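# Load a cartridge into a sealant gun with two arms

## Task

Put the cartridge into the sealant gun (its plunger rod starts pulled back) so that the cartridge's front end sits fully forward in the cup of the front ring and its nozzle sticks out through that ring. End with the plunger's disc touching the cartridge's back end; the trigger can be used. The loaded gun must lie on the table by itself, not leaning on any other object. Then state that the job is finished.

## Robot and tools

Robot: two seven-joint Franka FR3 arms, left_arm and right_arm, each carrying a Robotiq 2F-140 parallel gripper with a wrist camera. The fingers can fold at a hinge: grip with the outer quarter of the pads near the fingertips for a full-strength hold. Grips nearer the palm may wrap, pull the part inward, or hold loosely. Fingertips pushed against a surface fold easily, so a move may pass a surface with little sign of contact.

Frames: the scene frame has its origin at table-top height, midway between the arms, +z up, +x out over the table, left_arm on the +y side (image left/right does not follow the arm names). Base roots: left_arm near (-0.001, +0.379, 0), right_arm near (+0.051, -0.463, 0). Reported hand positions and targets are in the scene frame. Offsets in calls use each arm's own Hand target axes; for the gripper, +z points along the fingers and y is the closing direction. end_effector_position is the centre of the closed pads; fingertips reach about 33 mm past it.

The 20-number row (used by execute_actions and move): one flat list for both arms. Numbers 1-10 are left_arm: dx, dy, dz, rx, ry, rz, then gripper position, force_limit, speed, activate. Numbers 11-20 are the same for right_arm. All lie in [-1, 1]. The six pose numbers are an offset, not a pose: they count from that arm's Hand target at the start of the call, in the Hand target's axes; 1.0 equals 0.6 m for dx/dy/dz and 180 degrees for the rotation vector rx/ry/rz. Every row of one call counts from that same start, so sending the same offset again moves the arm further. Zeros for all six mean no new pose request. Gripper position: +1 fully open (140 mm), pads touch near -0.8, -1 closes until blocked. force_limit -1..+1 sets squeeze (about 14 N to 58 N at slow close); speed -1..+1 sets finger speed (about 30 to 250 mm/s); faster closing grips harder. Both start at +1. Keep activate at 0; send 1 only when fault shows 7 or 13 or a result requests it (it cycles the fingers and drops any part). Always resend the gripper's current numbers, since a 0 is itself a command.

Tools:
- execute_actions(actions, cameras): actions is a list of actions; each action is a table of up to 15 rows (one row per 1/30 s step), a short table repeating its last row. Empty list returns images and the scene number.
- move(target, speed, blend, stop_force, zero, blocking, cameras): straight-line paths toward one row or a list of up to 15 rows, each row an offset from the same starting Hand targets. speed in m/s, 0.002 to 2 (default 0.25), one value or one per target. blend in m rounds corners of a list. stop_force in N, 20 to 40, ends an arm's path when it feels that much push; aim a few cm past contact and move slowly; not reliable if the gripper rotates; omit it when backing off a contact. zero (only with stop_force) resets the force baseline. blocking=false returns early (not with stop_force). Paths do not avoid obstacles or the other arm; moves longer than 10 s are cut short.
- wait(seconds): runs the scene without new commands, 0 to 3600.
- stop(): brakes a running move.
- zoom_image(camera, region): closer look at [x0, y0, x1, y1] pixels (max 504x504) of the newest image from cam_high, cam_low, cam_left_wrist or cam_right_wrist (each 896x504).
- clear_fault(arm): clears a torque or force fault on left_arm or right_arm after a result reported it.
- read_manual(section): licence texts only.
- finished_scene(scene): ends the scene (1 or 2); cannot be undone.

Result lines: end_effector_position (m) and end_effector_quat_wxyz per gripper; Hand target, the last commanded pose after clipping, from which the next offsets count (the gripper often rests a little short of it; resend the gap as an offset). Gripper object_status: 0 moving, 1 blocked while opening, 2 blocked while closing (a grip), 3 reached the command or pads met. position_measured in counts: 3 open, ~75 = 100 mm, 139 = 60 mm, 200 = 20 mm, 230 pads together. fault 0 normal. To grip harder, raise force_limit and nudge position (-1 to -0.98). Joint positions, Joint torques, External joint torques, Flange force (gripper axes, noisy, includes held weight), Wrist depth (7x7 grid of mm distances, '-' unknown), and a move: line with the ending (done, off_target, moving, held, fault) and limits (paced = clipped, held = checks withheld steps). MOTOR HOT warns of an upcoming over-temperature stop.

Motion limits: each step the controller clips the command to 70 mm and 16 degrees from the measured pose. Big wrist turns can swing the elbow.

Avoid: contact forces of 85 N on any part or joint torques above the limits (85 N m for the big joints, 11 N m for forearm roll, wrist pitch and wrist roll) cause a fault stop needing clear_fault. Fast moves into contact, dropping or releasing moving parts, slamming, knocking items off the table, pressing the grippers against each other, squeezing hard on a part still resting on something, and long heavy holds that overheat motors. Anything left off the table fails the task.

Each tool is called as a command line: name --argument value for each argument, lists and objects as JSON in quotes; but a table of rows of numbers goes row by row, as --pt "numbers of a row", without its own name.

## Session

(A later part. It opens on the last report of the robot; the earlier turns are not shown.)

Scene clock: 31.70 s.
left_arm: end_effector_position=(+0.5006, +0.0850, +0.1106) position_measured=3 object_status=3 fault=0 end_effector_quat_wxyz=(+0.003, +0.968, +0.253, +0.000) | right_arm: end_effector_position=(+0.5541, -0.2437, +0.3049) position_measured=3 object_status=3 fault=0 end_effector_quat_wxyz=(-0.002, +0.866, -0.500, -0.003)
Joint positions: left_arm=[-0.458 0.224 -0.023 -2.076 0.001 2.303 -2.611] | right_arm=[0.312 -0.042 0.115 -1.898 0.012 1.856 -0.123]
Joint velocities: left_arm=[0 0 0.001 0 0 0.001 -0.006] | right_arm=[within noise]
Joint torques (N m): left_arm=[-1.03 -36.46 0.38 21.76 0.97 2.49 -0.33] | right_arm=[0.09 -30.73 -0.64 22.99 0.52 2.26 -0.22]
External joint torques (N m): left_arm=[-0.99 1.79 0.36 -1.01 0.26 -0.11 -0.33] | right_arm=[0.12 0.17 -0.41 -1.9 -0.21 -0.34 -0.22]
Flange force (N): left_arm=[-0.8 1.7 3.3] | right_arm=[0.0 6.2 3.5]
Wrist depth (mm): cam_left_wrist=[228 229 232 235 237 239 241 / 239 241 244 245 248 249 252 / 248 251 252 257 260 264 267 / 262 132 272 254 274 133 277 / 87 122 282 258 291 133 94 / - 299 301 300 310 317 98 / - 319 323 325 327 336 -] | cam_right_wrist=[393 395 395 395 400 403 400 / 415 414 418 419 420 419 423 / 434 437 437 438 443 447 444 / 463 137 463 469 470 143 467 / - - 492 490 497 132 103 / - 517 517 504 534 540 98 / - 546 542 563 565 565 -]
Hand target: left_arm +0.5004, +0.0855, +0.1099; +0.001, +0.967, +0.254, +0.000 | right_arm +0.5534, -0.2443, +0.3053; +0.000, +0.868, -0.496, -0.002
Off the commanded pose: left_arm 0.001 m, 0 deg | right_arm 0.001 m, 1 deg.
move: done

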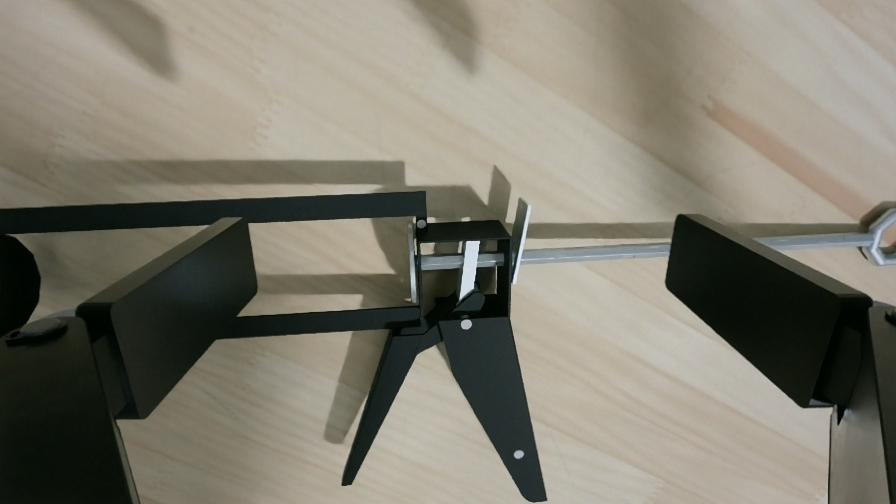

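move --target '[0.3785,-0.4555,-0.032,0,0,0.0928,1,1,1,0, 0,0,0,0,0,0,1,1,1,0]' --cameras '["cam_left_wrist"]'

zoom_image --camera "cam_left_wrist" --region '[350, 150, 550, 350]'

move --target '[0,0.355,0,0,0,0,1,1,1,0, 0,0,0,0,0,0,1,1,1,0]' --cameras '["cam_left_wrist"]'

zoom_image --camera "cam_left_wrist" --region '[350, 150, 650, 350]'

Scene clock: 36.17 s.
left_arm: end_effector_position=(+0.5640, +0.4357, +0.1293) position_measured=3 object_status=3 fault=0 end_effector_quat_wxyz=(-0.001, +0.994, +0.113, +0.001) | right_arm: end_effector_position=(+0.5541, -0.2437, +0.3049) position_measured=3 object_status=3 fault=0 end_effector_quat_wxyz=(-0.002, +0.866, -0.500, -0.003)
Joint positions: left_arm=[0.017 0.162 0.133 -2.11 -0.025 2.273 -1.68] | right_arm=[0.312 -0.042 0.115 -1.898 0.012 1.856 -0.123]
Joint velocities: left_arm=[0 0 0 0.001 0 0 0.006] | right_arm=[within noise]
Joint torques (N m): left_arm=[-0.12 -34.29 0.32 22.05 0.32 2.59 0.2] | right_arm=[0.13 -30.75 -0.61 22.97 0.51 2.24 -0.23]
External joint torques (N m): left_arm=[-0.02 1.76 -0.43 -1.05 -0.37 -0.09 0.2] | right_arm=[-0.06 0.29 -0.61 -1.97 -0.24 -0.36 -0.23]
Flange force (N): left_arm=[1.2 0.0 3.4] | right_arm=[0.4 6.2 3.7]
Wrist depth (mm): cam_left_wrist=[249 250 252 252 252 254 255 / 261 262 264 264 265 266 267 / 275 275 277 278 277 278 280 / 286 133 291 293 244 133 290 / 87 122 308 310 310 133 93 / - 326 328 327 330 335 99 / - 347 348 349 351 348 -] | cam_right_wrist=[392 393 395 397 397 399 403 / 413 414 416 418 418 421 423 / 434 436 437 440 440 441 447 / 459 137 456 463 469 142 462 / - 107 489 493 494 132 103 / - 514 514 509 530 536 98 / - 552 555 563 567 565 -]
Hand target: left_arm +0.5637, +0.4352, +0.1287; +0.001, +0.994, +0.111, +0.000 | right_arm +0.5534, -0.2443, +0.3053; +0.000, +0.868, -0.496, -0.002
Off the commanded pose: left_arm 0.001 m, 0 deg | right_arm 0.001 m, 1 deg.
move: done

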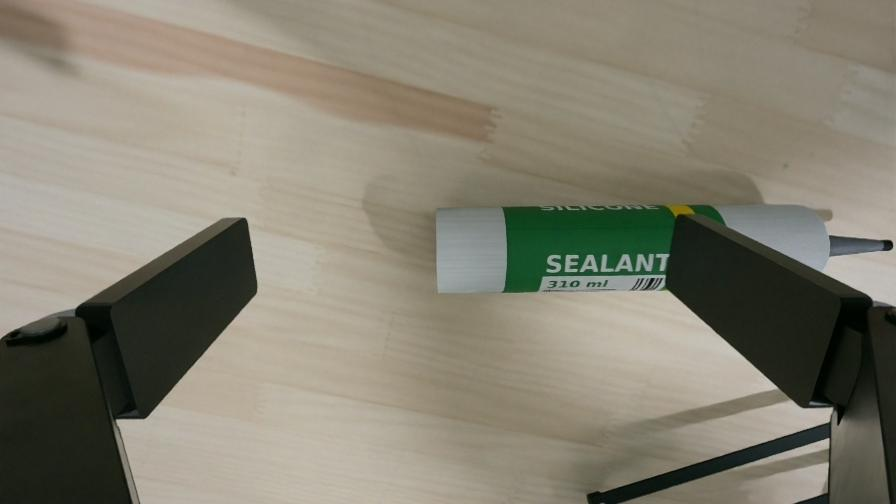

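Scaled by 2.520 from the camera's image (finer frame: 1280x720).

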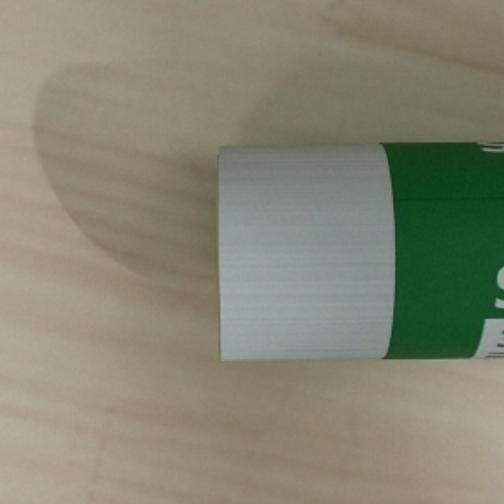

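Scene clock: 38.37 s.
left_arm: end_effector_position=(+0.6113, +0.2276, +0.1297) position_measured=3 object_status=3 fault=0 end_effector_quat_wxyz=(+0.002, +0.994, +0.108, +0.001) | right_arm: end_effector_position=(+0.5541, -0.2437, +0.3049) position_measured=3 object_status=3 fault=0 end_effector_quat_wxyz=(-0.002, +0.866, -0.500, -0.003)
Joint positions: left_arm=[-0.244 0.333 0.055 -1.86 -0.025 2.196 -2.014] | right_arm=[0.312 -0.042 0.115 -1.898 0.012 1.856 -0.123]
Joint velocities: left_arm=[-0.001 0 0 0 0.002 0 -0.006] | right_arm=[within noise]
Joint torques (N m): left_arm=[-1.02 -40.53 1.28 22.66 0.77 2.54 -0.29] | right_arm=[0.13 -30.7 -0.65 22.93 0.5 2.23 -0.22]
External joint torques (N m): left_arm=[-1.02 1.84 0.35 -0.98 0.02 -0.1 -0.29] | right_arm=[0.08 0.32 -0.5 -2.04 -0.24 -0.37 -0.22]
Flange force (N): left_arm=[0.3 1.8 2.9] | right_arm=[0.1 6.3 3.8]
Wrist depth (mm): cam_left_wrist=[249 250 252 253 255 253 257 / 261 261 263 265 267 269 272 / 275 274 275 279 282 282 285 / 241 133 242 261 296 133 298 / 87 122 308 311 313 133 94 / - 324 327 329 327 324 99 / - 344 346 350 345 347 -] | cam_right_wrist=[393 395 395 398 398 401 400 / 413 416 416 417 420 424 422 / 437 439 438 439 441 444 445 / 463 137 458 467 472 143 467 / - 107 487 497 497 132 103 / - 515 517 511 530 535 98 / - 554 557 560 565 568 -]
Hand target: left_arm +0.6107, +0.2274, +0.1289; +0.001, +0.994, +0.111, +0.000 | right_arm +0.5534, -0.2443, +0.3053; +0.000, +0.868, -0.496, -0.002
Off the commanded pose: left_arm 0.001 m, 0 deg | right_arm 0.001 m, 1 deg.
move: done

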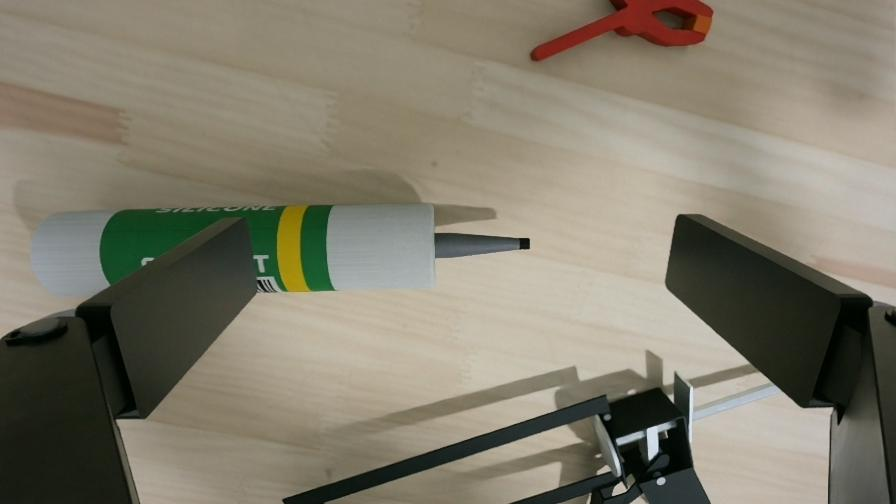

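Scaled by 1.680 from the camera's image (finer frame: 1280x720).

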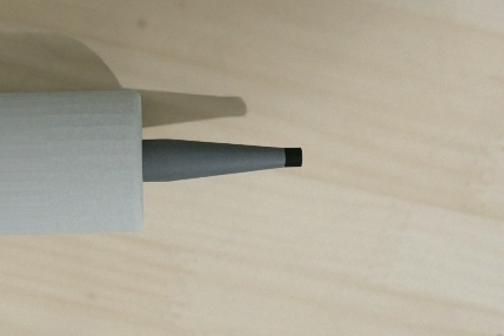

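move --target '[-0.051,-0.224,0,0,0,0.498,1,0,-1,0, 0,0,0,0,0,0,1,1,1,0]'

move --target '[0,0,0.1307,0,0,0,1,0,-1,0, 0,0,0,0,0,0,1,1,1,0]' --speed 0.12 --cameras '["cam_left_wrist","cam_low","cam_high"]'

Scene clock: 47.07 s.
left_arm: end_effector_position=(+0.5513, +0.3523, +0.1288) position_measured=3 object_status=3 fault=0 end_effector_quat_wxyz=(-0.001, +0.784, -0.620, -0.001) | right_arm: end_effector_position=(+0.5541, -0.2437, +0.3049) position_measured=3 object_status=3 fault=0 end_effector_quat_wxyz=(-0.002, +0.866, -0.500, -0.003)
Joint positions: left_arm=[0.222 0.127 -0.227 -2.16 0.041 2.282 -0.31] | right_arm=[0.312 -0.042 0.115 -1.898 0.012 1.856 -0.123]
Joint velocities: left_arm=[0.001 0 0 -0.001 0.001 0 0.006] | right_arm=[within noise]
Joint torques (N m): left_arm=[-0.13 -34.42 -1.25 20.99 0.22 2.98 0.22] | right_arm=[0.12 -30.77 -0.65 23.02 0.51 2.23 -0.24]
External joint torques (N m): left_arm=[-0.08 0.11 -0.4 -1.91 -0.36 0.36 0.22] | right_arm=[0.14 0.3 -0.44 -1.95 -0.22 -0.37 -0.24]
Flange force (N): left_arm=[-2.1 7.1 2.4] | right_arm=[0.1 6.0 3.6]
Wrist depth (mm): cam_left_wrist=[249 249 249 244 249 249 246 / 262 261 261 220 262 261 256 / 276 276 276 233 276 276 278 / 288 133 293 248 293 133 290 / 87 122 310 277 312 133 93 / - 331 333 333 331 339 99 / - 358 357 356 355 355 -] | cam_right_wrist=[392 395 395 397 397 400 403 / 416 414 418 418 419 421 421 / 439 439 440 442 444 440 446 / 461 453 465 465 469 143 465 / - 100 488 496 501 132 103 / - 513 520 510 532 538 98 / - 557 560 558 563 568 -]
Hand target: left_arm +0.5512, +0.3518, +0.1288; +0.001, +0.783, -0.622, +0.000 | right_arm +0.5534, -0.2443, +0.3053; +0.000, +0.868, -0.496, -0.002
Off the commanded pose: left_arm 0.001 m, 0 deg | right_arm 0.001 m, 1 deg.
move: done

Scene clock: 48.50 s.
left_arm: end_effector_position=(+0.5504, +0.3515, +0.0507) position_measured=3 object_status=3 fault=0 end_effector_quat_wxyz=(+0.002, +0.783, -0.622, +0.000) | right_arm: end_effector_position=(+0.5541, -0.2437, +0.3049) position_measured=3 object_status=3 fault=0 end_effector_quat_wxyz=(-0.002, +0.866, -0.500, -0.003)
Joint positions: left_arm=[0.21 0.263 -0.21 -2.209 0.08 2.462 -0.33] | right_arm=[0.312 -0.042 0.115 -1.898 0.012 1.856 -0.123]
Joint velocities: left_arm=[-0.001 -0.001 0 0.001 -0.001 0.005 -0.005] | right_arm=[within noise]
Joint torques (N m): left_arm=[-0.92 -35.97 -1.61 19.55 0.83 2.92 -0.25] | right_arm=[0.12 -30.75 -0.66 22.95 0.51 2.23 -0.2]
External joint torques (N m): left_arm=[-0.9 0.99 -0.08 -1.23 0.35 0.31 -0.26] | right_arm=[0.15 0.18 -0.43 -1.96 -0.23 -0.36 -0.2]
Flange force (N): left_arm=[1.2 2.3 3.6] | right_arm=[-0.1 6.4 3.6]
Wrist depth (mm): cam_left_wrist=[177 177 177 135 176 178 178 / 186 186 187 142 185 187 187 / 196 197 197 150 195 198 198 / 209 133 209 159 208 143 206 / 87 122 220 169 221 143 94 / - 236 235 181 236 237 99 / - 252 253 252 254 252 -] | cam_right_wrist=[393 394 396 396 399 397 402 / 414 414 416 418 419 423 425 / 435 437 440 439 444 444 447 / 460 137 459 467 467 143 469 / - 107 492 495 497 132 103 / - 529 515 512 526 541 98 / - 559 558 559 559 571 -]
Hand target: left_arm +0.5512, +0.3517, +0.0504; +0.001, +0.783, -0.622, +0.000 | right_arm +0.5534, -0.2443, +0.3053; +0.000, +0.868, -0.496, -0.002
Off the commanded pose: left_arm 0.001 m, 0 deg | right_arm 0.001 m, 1 deg.
move: done
Images, in order (width x height): cam_high 896x504, cam_low 896x504, cam_left_wrist 896x504.

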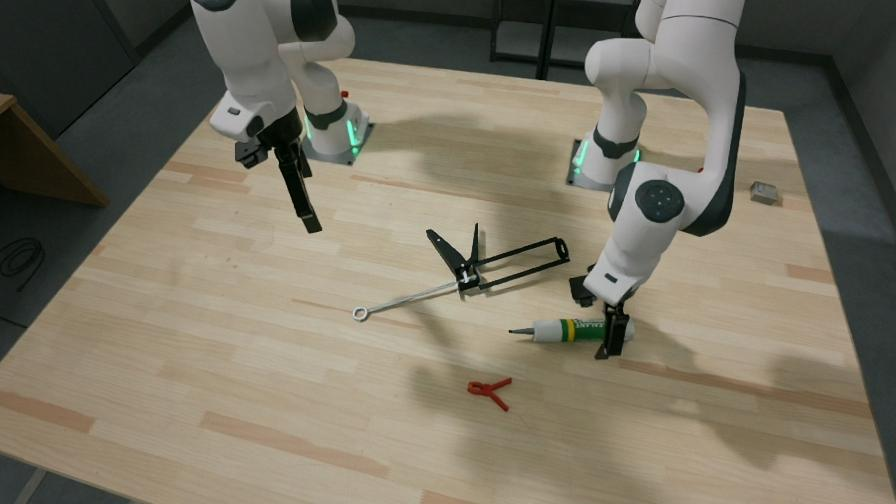

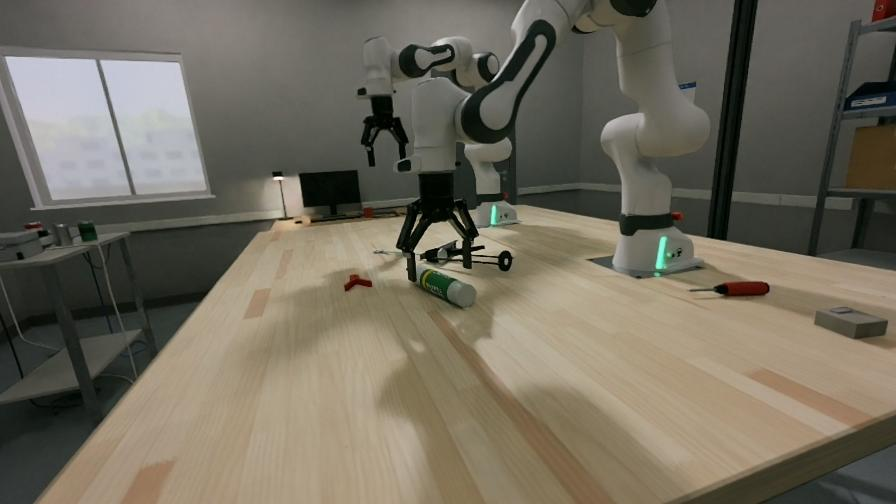

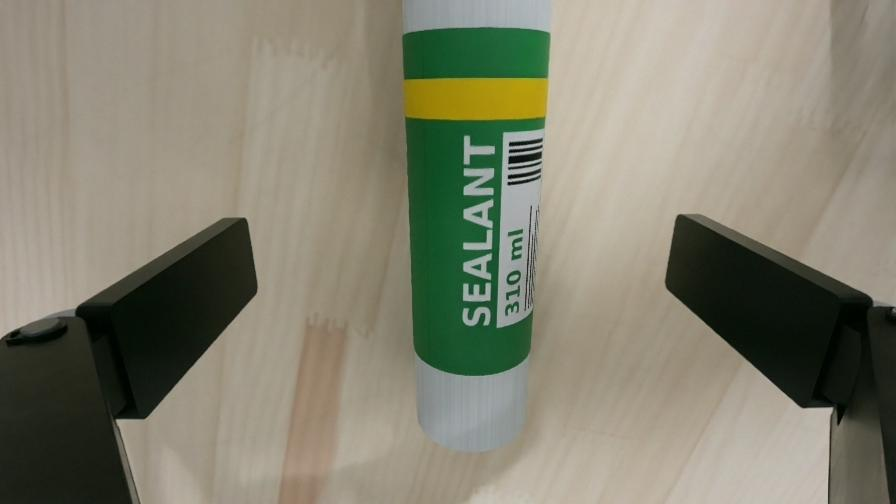

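move --pt "0 0.009 0 0 0 0 1 0 -1 0 0 0 0 0 0 0 1 1 1 0" --pt "0 0.009 0.0005 0 0 0 -1 0 -1 0 0 0 0 0 0 0 1 1 1 0" --speed 0.1

wait --seconds 1.5 --cameras '["cam_left_wrist","cam_low"]'

Scene clock: 53.13 s.
left_arm: end_effector_position=(+0.5463, +0.3508, +0.0505) position_measured=165 object_status=0 fault=0 end_effector_quat_wxyz=(+0.001, +0.782, -0.623, +0.000) | right_arm: end_effector_position=(+0.5541, -0.2437, +0.3049) position_measured=3 object_status=3 fault=0 end_effector_quat_wxyz=(-0.002, +0.866, -0.500, -0.003)
Joint positions: left_arm=[0.208 0.252 -0.21 -2.226 0.08 2.471 -0.333] | right_arm=[0.312 -0.042 0.115 -1.898 0.012 1.856 -0.123]
Joint torques (N m): left_arm=[-0.98 -36.02 -1.31 19.13 0.51 2.96 -0.37] | right_arm=[0.15 -30.77 -0.65 22.98 0.51 2.25 -0.22]
External joint torques (N m): left_arm=[-1.12 0.54 0.02 -1.66 0.03 0.33 -0.37] | right_arm=[0.24 0.21 -0.37 -1.91 -0.22 -0.34 -0.22]
Flange force (N): left_arm=[0.8 5.1 2.8] | right_arm=[-0.2 6.1 3.6]
Wrist depth (mm): cam_left_wrist=[177 176 177 135 177 178 177 / 187 186 187 142 187 186 186 / 196 197 196 150 195 196 197 / 208 208 204 157 165 209 208 / 221 77 88 169 86 91 219 / - - - 180 - 72 67 / - - - 253 - - -] | cam_right_wrist=[392 394 395 398 397 399 397 / 416 417 418 421 420 423 421 / 436 437 441 443 439 443 446 / 461 136 461 464 465 142 464 / - 107 490 490 493 132 103 / - 519 517 510 527 535 98 / - 548 557 560 567 572 -]
Hand target: left_arm +0.5459, +0.3504, +0.0501; +0.001, +0.783, -0.622, +0.000 | right_arm +0.5534, -0.2443, +0.3053; +0.000, +0.868, -0.496, -0.002
Off the commanded pose: left_arm 0.001 m, 0 deg | right_arm 0.001 m, 1 deg.
move: done

Scene clock: 54.63 s.
left_arm: end_effector_position=(+0.5463, +0.3508, +0.0505) position_measured=165 object_status=2 fault=0 end_effector_quat_wxyz=(+0.001, +0.782, -0.623, +0.000) | right_arm: end_effector_position=(+0.5541, -0.2437, +0.3049) position_measured=3 object_status=3 fault=0 end_effector_quat_wxyz=(-0.002, +0.866, -0.500, -0.003)
Joint positions: left_arm=[0.208 0.252 -0.21 -2.226 0.08 2.471 -0.333] | right_arm=[0.312 -0.042 0.115 -1.898 0.012 1.856 -0.123]
Joint torques (N m): left_arm=[-1.03 -35.98 -1.29 19.1 0.47 2.96 -0.34] | right_arm=[0.13 -30.75 -0.66 22.99 0.5 2.24 -0.18]
External joint torques (N m): left_arm=[-1.09 0.66 0.11 -1.67 -0.01 0.34 -0.34] | right_arm=[0.12 0.14 -0.47 -1.9 -0.24 -0.35 -0.18]
Flange force (N): left_arm=[0.7 4.8 3.0] | right_arm=[0.0 6.3 3.5]
Wrist depth (mm): cam_left_wrist=[177 177 177 135 177 177 177 / 186 186 187 142 187 187 186 / 196 196 197 149 195 197 196 / 209 208 203 157 165 208 209 / 221 77 88 169 86 91 218 / - - - 183 - 72 67 / - - - 252 - - -] | cam_right_wrist=[391 395 394 397 400 398 400 / 413 415 416 420 421 423 421 / 433 437 442 440 440 446 447 / 457 137 458 467 468 142 467 / - 107 490 494 501 132 103 / - 515 517 509 529 538 98 / - 558 559 558 562 567 -]
Hand target: left_arm +0.5459, +0.3504, +0.0501; +0.001, +0.783, -0.622, +0.000 | right_arm +0.5534, -0.2443, +0.3053; +0.000, +0.868, -0.496, -0.002
Tool commands: left_gripper/position=-1.0 left_gripper/force_limit=+0.0 left_gripper/speed=-1.0 left_gripper/activate=+0.0 right_gripper/position=+1.0 right_gripper/force_limit=+1.0 right_gripper/speed=+1.0 right_gripper/activate=+0.0
Off the commanded pose: left_arm 0.001 m, 0 deg | right_arm 0.001 m, 1 deg.
wait: 1.50 s; at rest by 0.17 s
Images, in order (width x height): cam_low 896x504, cam_left_wrist 896x504.

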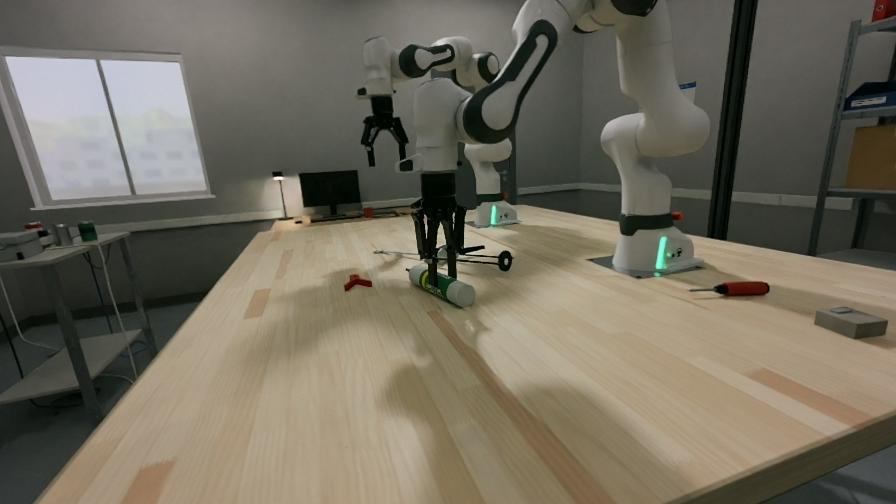

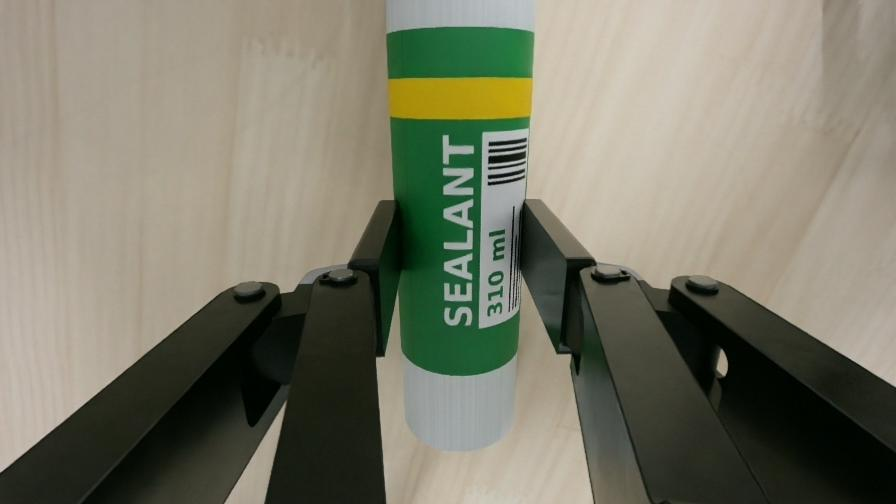

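move --target '[0,0,-0.25,0,0,0,-1,0,-1,0, 0,0,0,0,0,0,-1,1,1,0]' --speed 0.15 --cameras '["cam_left_wrist"]'

Scene clock: 58.67 s.
left_arm: end_effector_position=(+0.5443, +0.3507, +0.1975) position_measured=165 object_status=2 fault=0 end_effector_quat_wxyz=(+0.000, +0.784, -0.621, -0.003) | right_arm: end_effector_position=(+0.5541, -0.2437, +0.3049) position_measured=236 object_status=3 fault=0 end_effector_quat_wxyz=(-0.002, +0.866, -0.500, -0.003)
Joint positions: left_arm=[0.217 0.021 -0.223 -2.102 0.008 2.118 -0.289] | right_arm=[0.312 -0.042 0.115 -1.898 0.012 1.856 -0.123]
Joint velocities: left_arm=[0.001 0 0.001 -0.002 -0.001 -0.003 0.004] | right_arm=[within noise]
Joint torques (N m): left_arm=[-0.31 -32.68 0.19 24.3 0.28 2.86 0.14] | right_arm=[0.14 -30.74 -0.65 22.96 0.51 2.24 -0.21]
External joint torques (N m): left_arm=[-0.21 -0.5 0.42 0.13 -0.37 0.25 0.14] | right_arm=[0.15 0.07 -0.44 -1.85 -0.23 -0.34 -0.21]
Flange force (N): left_arm=[-0.9 1.4 -0.2] | right_arm=[-0.1 6.4 3.4]
Wrist depth (mm): cam_left_wrist=[310 310 311 135 311 309 308 / 326 327 329 142 329 324 324 / 347 345 345 150 345 347 344 / 367 368 136 158 166 367 369 / 385 77 88 168 86 91 389 / - - - 176 - 73 67 / - - - 452 - - -] | cam_right_wrist=[392 397 397 399 397 399 402 / 416 416 416 420 419 418 422 / 436 436 439 442 440 445 445 / 461 460 463 143 467 471 472 / 489 483 - 90 90 489 503 / 510 - - - - - 527 / - - - - - - -]
Hand target: left_arm +0.5460, +0.3506, +0.2001; +0.001, +0.783, -0.622, +0.000 | right_arm +0.5534, -0.2443, +0.3053; +0.000, +0.868, -0.496, -0.002
Off the commanded pose: left_arm 0.003 m, 0 deg | right_arm 0.001 m, 1 deg.
move: done

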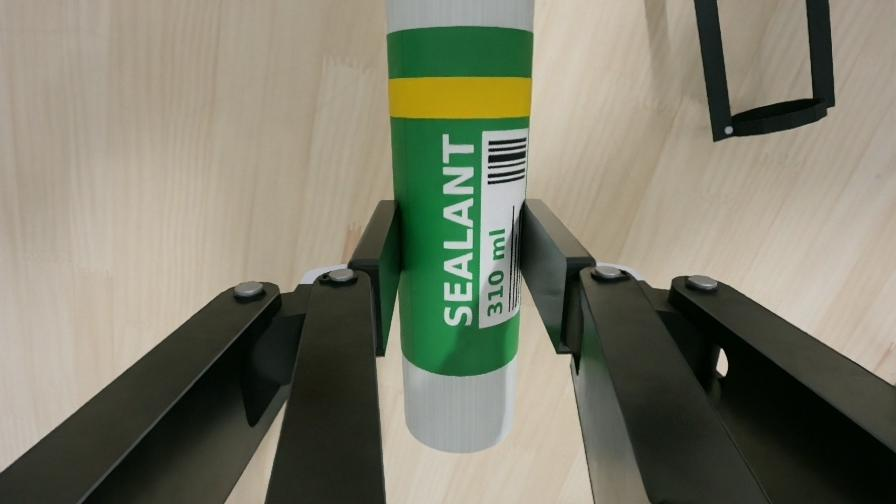

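move --target '[0.395,0.251,0,0,0,0.899,-1,0,-1,0, 0,0,0,0,0,0,-1,1,1,0]' --cameras '["cam_left_wrist","cam_high"]'

Scene clock: 66.20 s.
left_arm: end_effector_position=(+0.4514, +0.0866, +0.1978) position_measured=165 object_status=2 fault=0 end_effector_quat_wxyz=(-0.002, +0.489, +0.872, +0.001) | right_arm: end_effector_position=(+0.5541, -0.2437, +0.3049) position_measured=236 object_status=3 fault=0 end_effector_quat_wxyz=(-0.002, +0.866, -0.500, -0.003)
Joint positions: left_arm=[-0.104 -0.001 -0.423 -2.127 0.002 2.121 2.017] | right_arm=[0.312 -0.042 0.115 -1.898 0.012 1.856 -0.123]
Joint velocities: left_arm=[0 0 -0.001 0.001 0.002 -0.001 0.006] | right_arm=[within noise]
Joint torques (N m): left_arm=[-0.43 -30.07 0.45 24.05 0.54 2.8 0.18] | right_arm=[0.09 -30.75 -0.66 22.98 0.51 2.25 -0.23]
External joint torques (N m): left_arm=[-0.47 -0.62 0.39 0.04 -0.2 0.34 0.18] | right_arm=[0.08 0.12 -0.47 -1.89 -0.23 -0.34 -0.23]
Flange force (N): left_arm=[2.4 -0.9 -0.1] | right_arm=[0.1 6.4 3.5]
Wrist depth (mm): cam_left_wrist=[302 305 308 135 315 316 319 / 317 321 318 142 330 333 340 / 338 338 341 150 347 353 358 / 354 356 319 157 165 372 376 / 376 77 88 167 86 91 398 / - - - 177 - 73 67 / - - - 446 - - -] | cam_right_wrist=[395 396 396 397 400 402 401 / 416 414 417 417 418 419 425 / 438 437 442 442 442 447 444 / 463 462 463 143 469 467 470 / 489 482 - 90 90 494 501 / 519 - - - - - 531 / - - - - - - -]
Hand target: left_arm +0.4531, +0.0856, +0.2004; +0.000, +0.490, +0.872, -0.001 | right_arm +0.5534, -0.2443, +0.3053; +0.000, +0.868, -0.496, -0.002
Off the commanded pose: left_arm 0.003 m, 0 deg | right_arm 0.001 m, 1 deg.
move: done
Images, in order (width x height): cam_high 896x504, cam_left_wrist 896x504.

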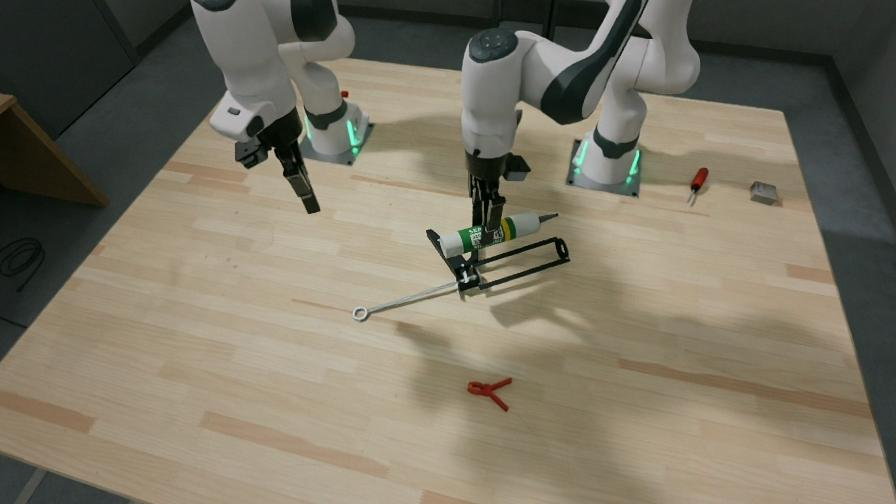

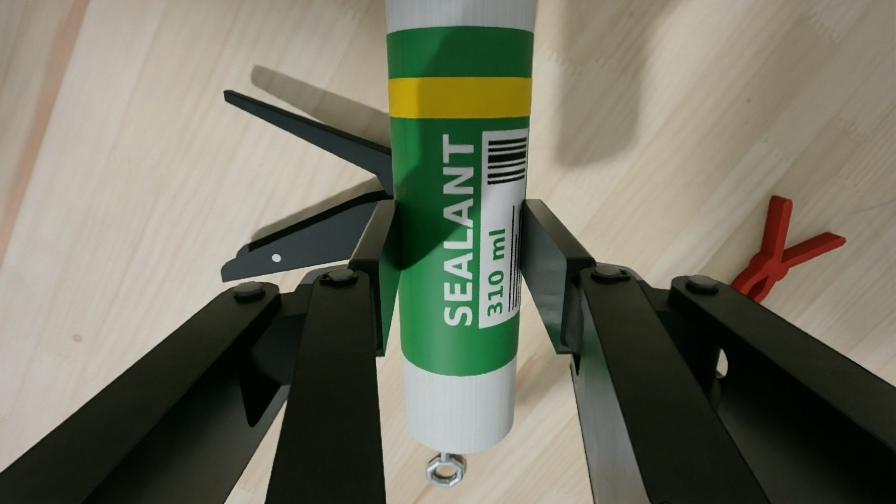

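move --target '[0,0,0,0,0,0,-1,0,-1,0, -0.529,-0.377,0.10,-0.0489,-0.172,-0.1723,-1,1,1,0]' --cameras '["cam_right_wrist","cam_high"]'

Scene clock: 68.93 s.
left_arm: end_effector_position=(+0.4515, +0.0866, +0.1978) position_measured=165 object_status=2 fault=0 end_effector_quat_wxyz=(-0.002, +0.490, +0.872, +0.001) | right_arm: end_effector_position=(+0.5831, +0.1439, +0.2465) position_measured=236 object_status=3 fault=0 end_effector_quat_wxyz=(-0.171, +0.925, -0.266, -0.210)
Joint positions: left_arm=[-0.104 -0.001 -0.423 -2.127 0.002 2.121 2.019] | right_arm=[0.55 1.061 0.396 -0.504 0.202 1.593 -0.292]
Joint velocities: left_arm=[within noise] | right_arm=[-0.001 -0.001 0.001 0.001 -0.003 0.003 -0.005]
Joint torques (N m): left_arm=[-0.45 -30.06 0.46 24.04 0.51 2.78 0.18] | right_arm=[-0.47 -57.85 6.25 21.15 1.8 2.57 -0.3]
External joint torques (N m): left_arm=[-0.47 -0.64 0.43 0.09 -0.23 0.34 0.18] | right_arm=[-0.48 -0.34 -0.33 -1.46 -0.15 0.19 -0.27]
Flange force (N): left_arm=[2.4 -0.8 -0.2] | right_arm=[0.0 0.0 0.0]
Wrist depth (mm): cam_left_wrist=[303 305 307 135 314 317 321 / 317 321 321 142 333 336 338 / 337 340 344 150 347 352 357 / 357 356 320 157 166 370 361 / 373 77 88 168 86 91 390 / - - - 179 - 72 67 / - - - 448 - - -] | cam_right_wrist=[410 383 362 343 324 299 285 / 475 446 416 390 369 335 285 / 572 522 489 449 415 373 162 / 688 652 588 144 471 198 187 / - 772 - 90 90 189 475 / - - - - - - 567 / - - - - - - -]
Hand target: left_arm +0.4531, +0.0856, +0.2004; +0.000, +0.490, +0.872, -0.001 | right_arm +0.5867, +0.1442, +0.2462; -0.066, +0.933, -0.229, -0.268
Off the commanded pose: left_arm 0.003 m, 0 deg | right_arm 0.004 m, 14 deg.
elbow stopped short (right arm): the move would have taken joint 4 (elbow) straighter than the controller allows.
move: off_target (right_arm)
Images, in order (width x height): cam_high 896x504, cam_right_wrist 896x504.

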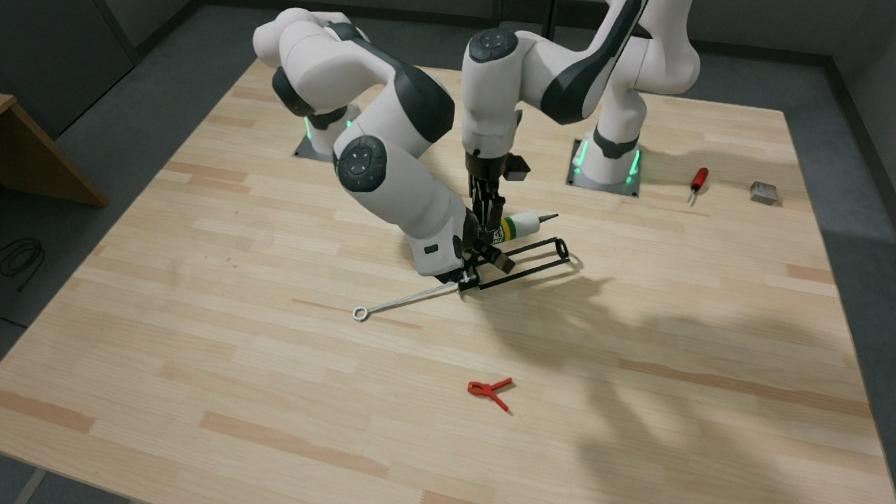

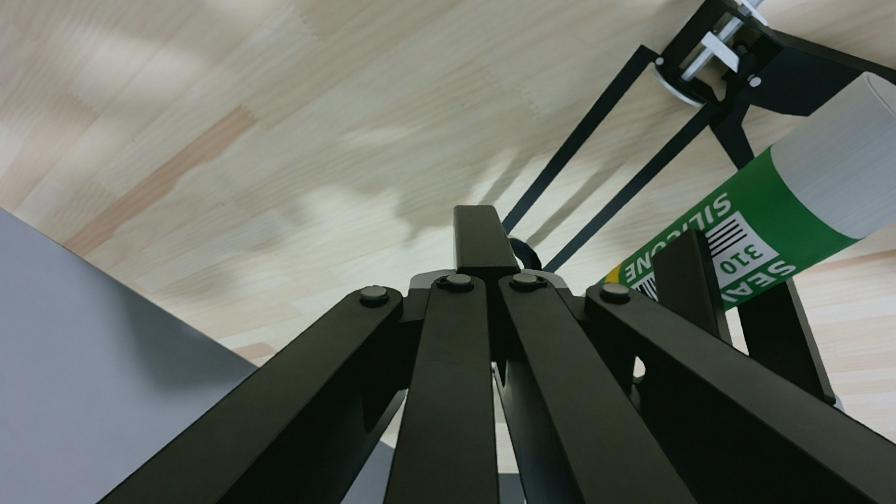

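move --target '[0.029,0,0.148,0,-0.0833,0,-1,0,-1,0, 0,0,0,0,0,0,0.1,1,1,0]' --cameras '["all"]' --speed 0.1

zoom_image --camera "cam_high" --region '[400, 180, 620, 310]'

zoom_image --camera "cam_low" --region '[400, 200, 540, 290]'

zoom_image --camera "cam_right_wrist" --region '[400, 150, 700, 350]'

Scene clock: 72.83 s.
left_arm: end_effector_position=(+0.4420, +0.1015, +0.1098) position_measured=165 object_status=2 fault=0 end_effector_quat_wxyz=(+0.110, +0.485, +0.865, -0.064) | right_arm: end_effector_position=(+0.5833, +0.1439, +0.2467) position_measured=117 object_status=3 fault=0 end_effector_quat_wxyz=(-0.172, +0.926, -0.264, -0.209)
Joint positions: left_arm=[-0.113 -0.054 -0.369 -2.524 -0.323 2.677 2.336] | right_arm=[0.545 1.062 0.412 -0.504 0.186 1.594 -0.294]
Joint velocities: left_arm=[0 0.002 -0.001 -0.001 0 0.001 0.006] | right_arm=[within noise]
Joint torques (N m): left_arm=[-0.97 -26.09 0.83 20.69 0.32 3.79 0.24] | right_arm=[-0.47 -57.71 6.58 21.02 1.75 2.59 -0.16]
External joint torques (N m): left_arm=[-0.94 -0.58 0.38 -0.14 -0.41 0.92 0.25] | right_arm=[-0.28 -0.21 -0.12 -1.52 -0.18 0.2 -0.12]
Flange force (N): left_arm=[3.8 -2.0 0.5] | right_arm=[0.0 0.0 0.0]
Wrist depth (mm): cam_left_wrist=[213 212 215 135 211 219 221 / 232 225 230 142 234 240 243 / 255 256 254 150 258 265 267 / 281 279 241 157 138 295 293 / 311 77 88 168 86 91 327 / - - - 179 - 72 67 / - - - 442 - - -] | cam_right_wrist=[411 385 364 344 324 300 286 / 474 447 417 389 365 261 298 / 577 532 488 456 397 263 372 / 686 650 130 539 168 259 425 / 1579 89 114 662 208 89 90 / - - 920 851 196 - - / - - - 1111 202 - -]
Hand target: left_arm +0.4441, +0.1004, +0.1116; +0.114, +0.486, +0.864, -0.064 | right_arm +0.5867, +0.1442, +0.2462; -0.066, +0.933, -0.229, -0.268
Off the commanded pose: left_arm 0.003 m, 1 deg | right_arm 0.003 m, 14 deg.
elbow stopped short (right arm): the move would have taken joint 4 (elbow) straighter than the controller allows.
move: done

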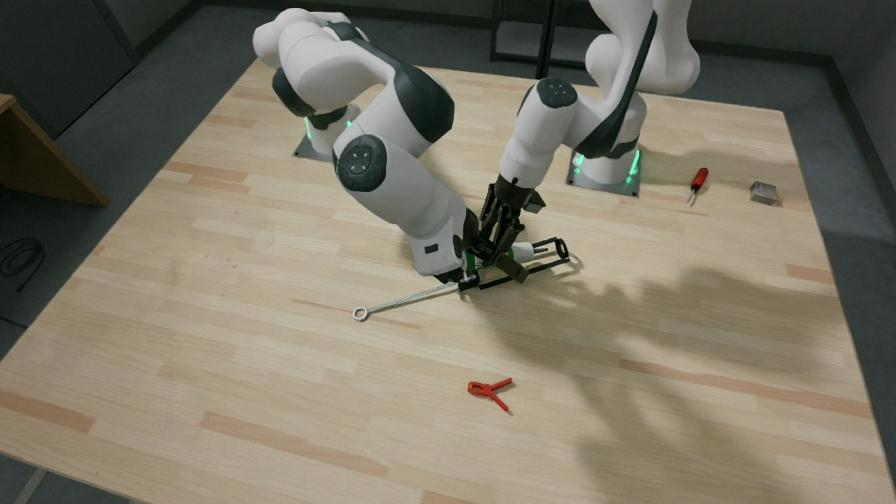

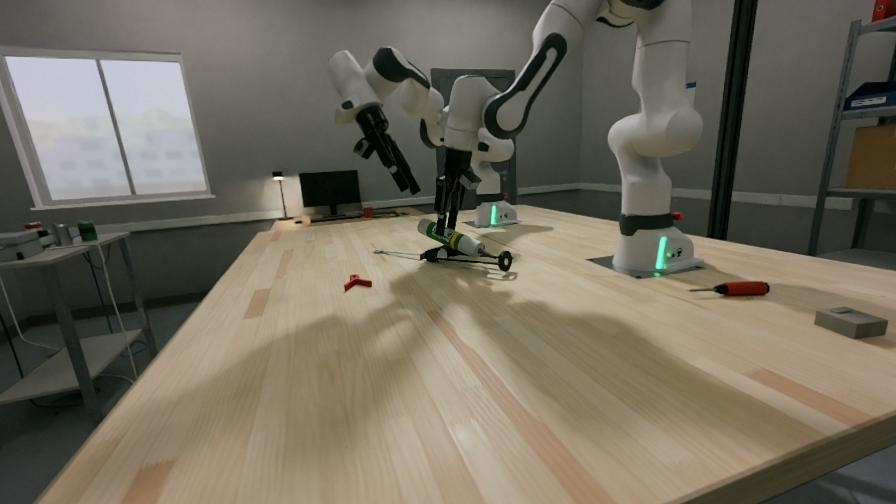

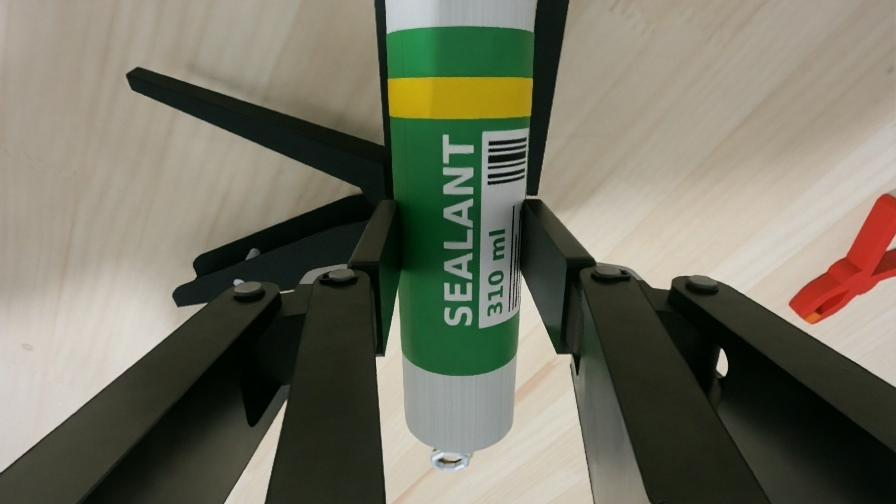

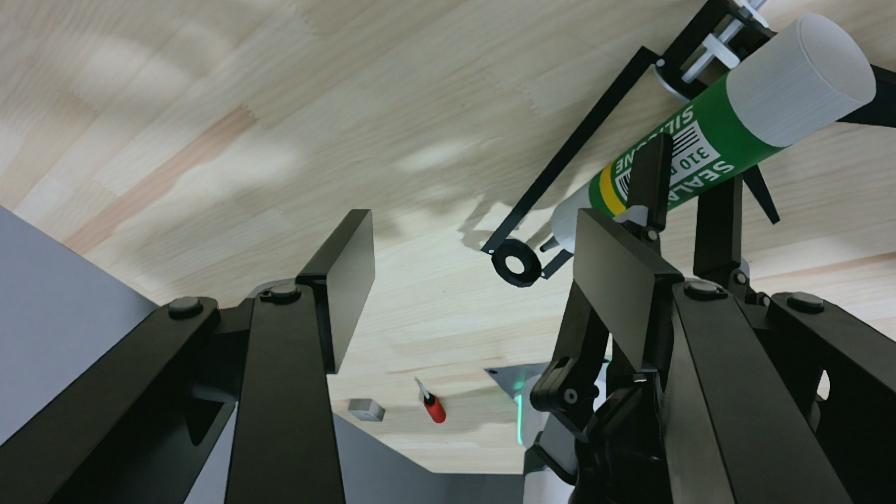

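Scaled by 2.291 from the camera's image (finer frame: 1280x720).

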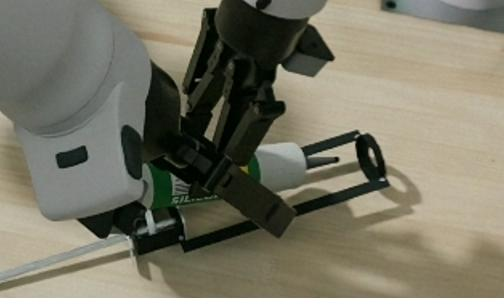

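Scaled by 3.600 from the camera's image (finer frame: 1280x720).

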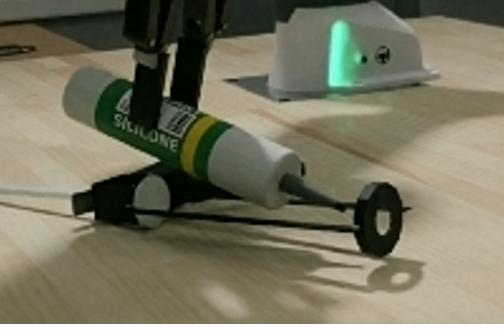

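Scaled by 1.680 from the camera's image (finer frame: 1280x720).

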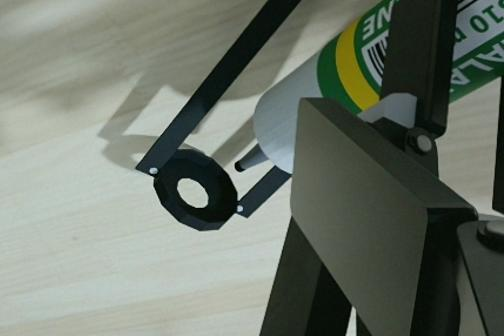

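zoom_image --camera "cam_left_wrist" --region '[340, 0, 600, 220]'

Scaled by 1.938 from the camera's image (finer frame: 1280x720).

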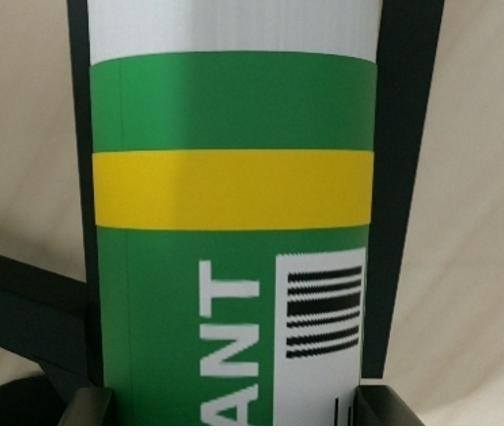

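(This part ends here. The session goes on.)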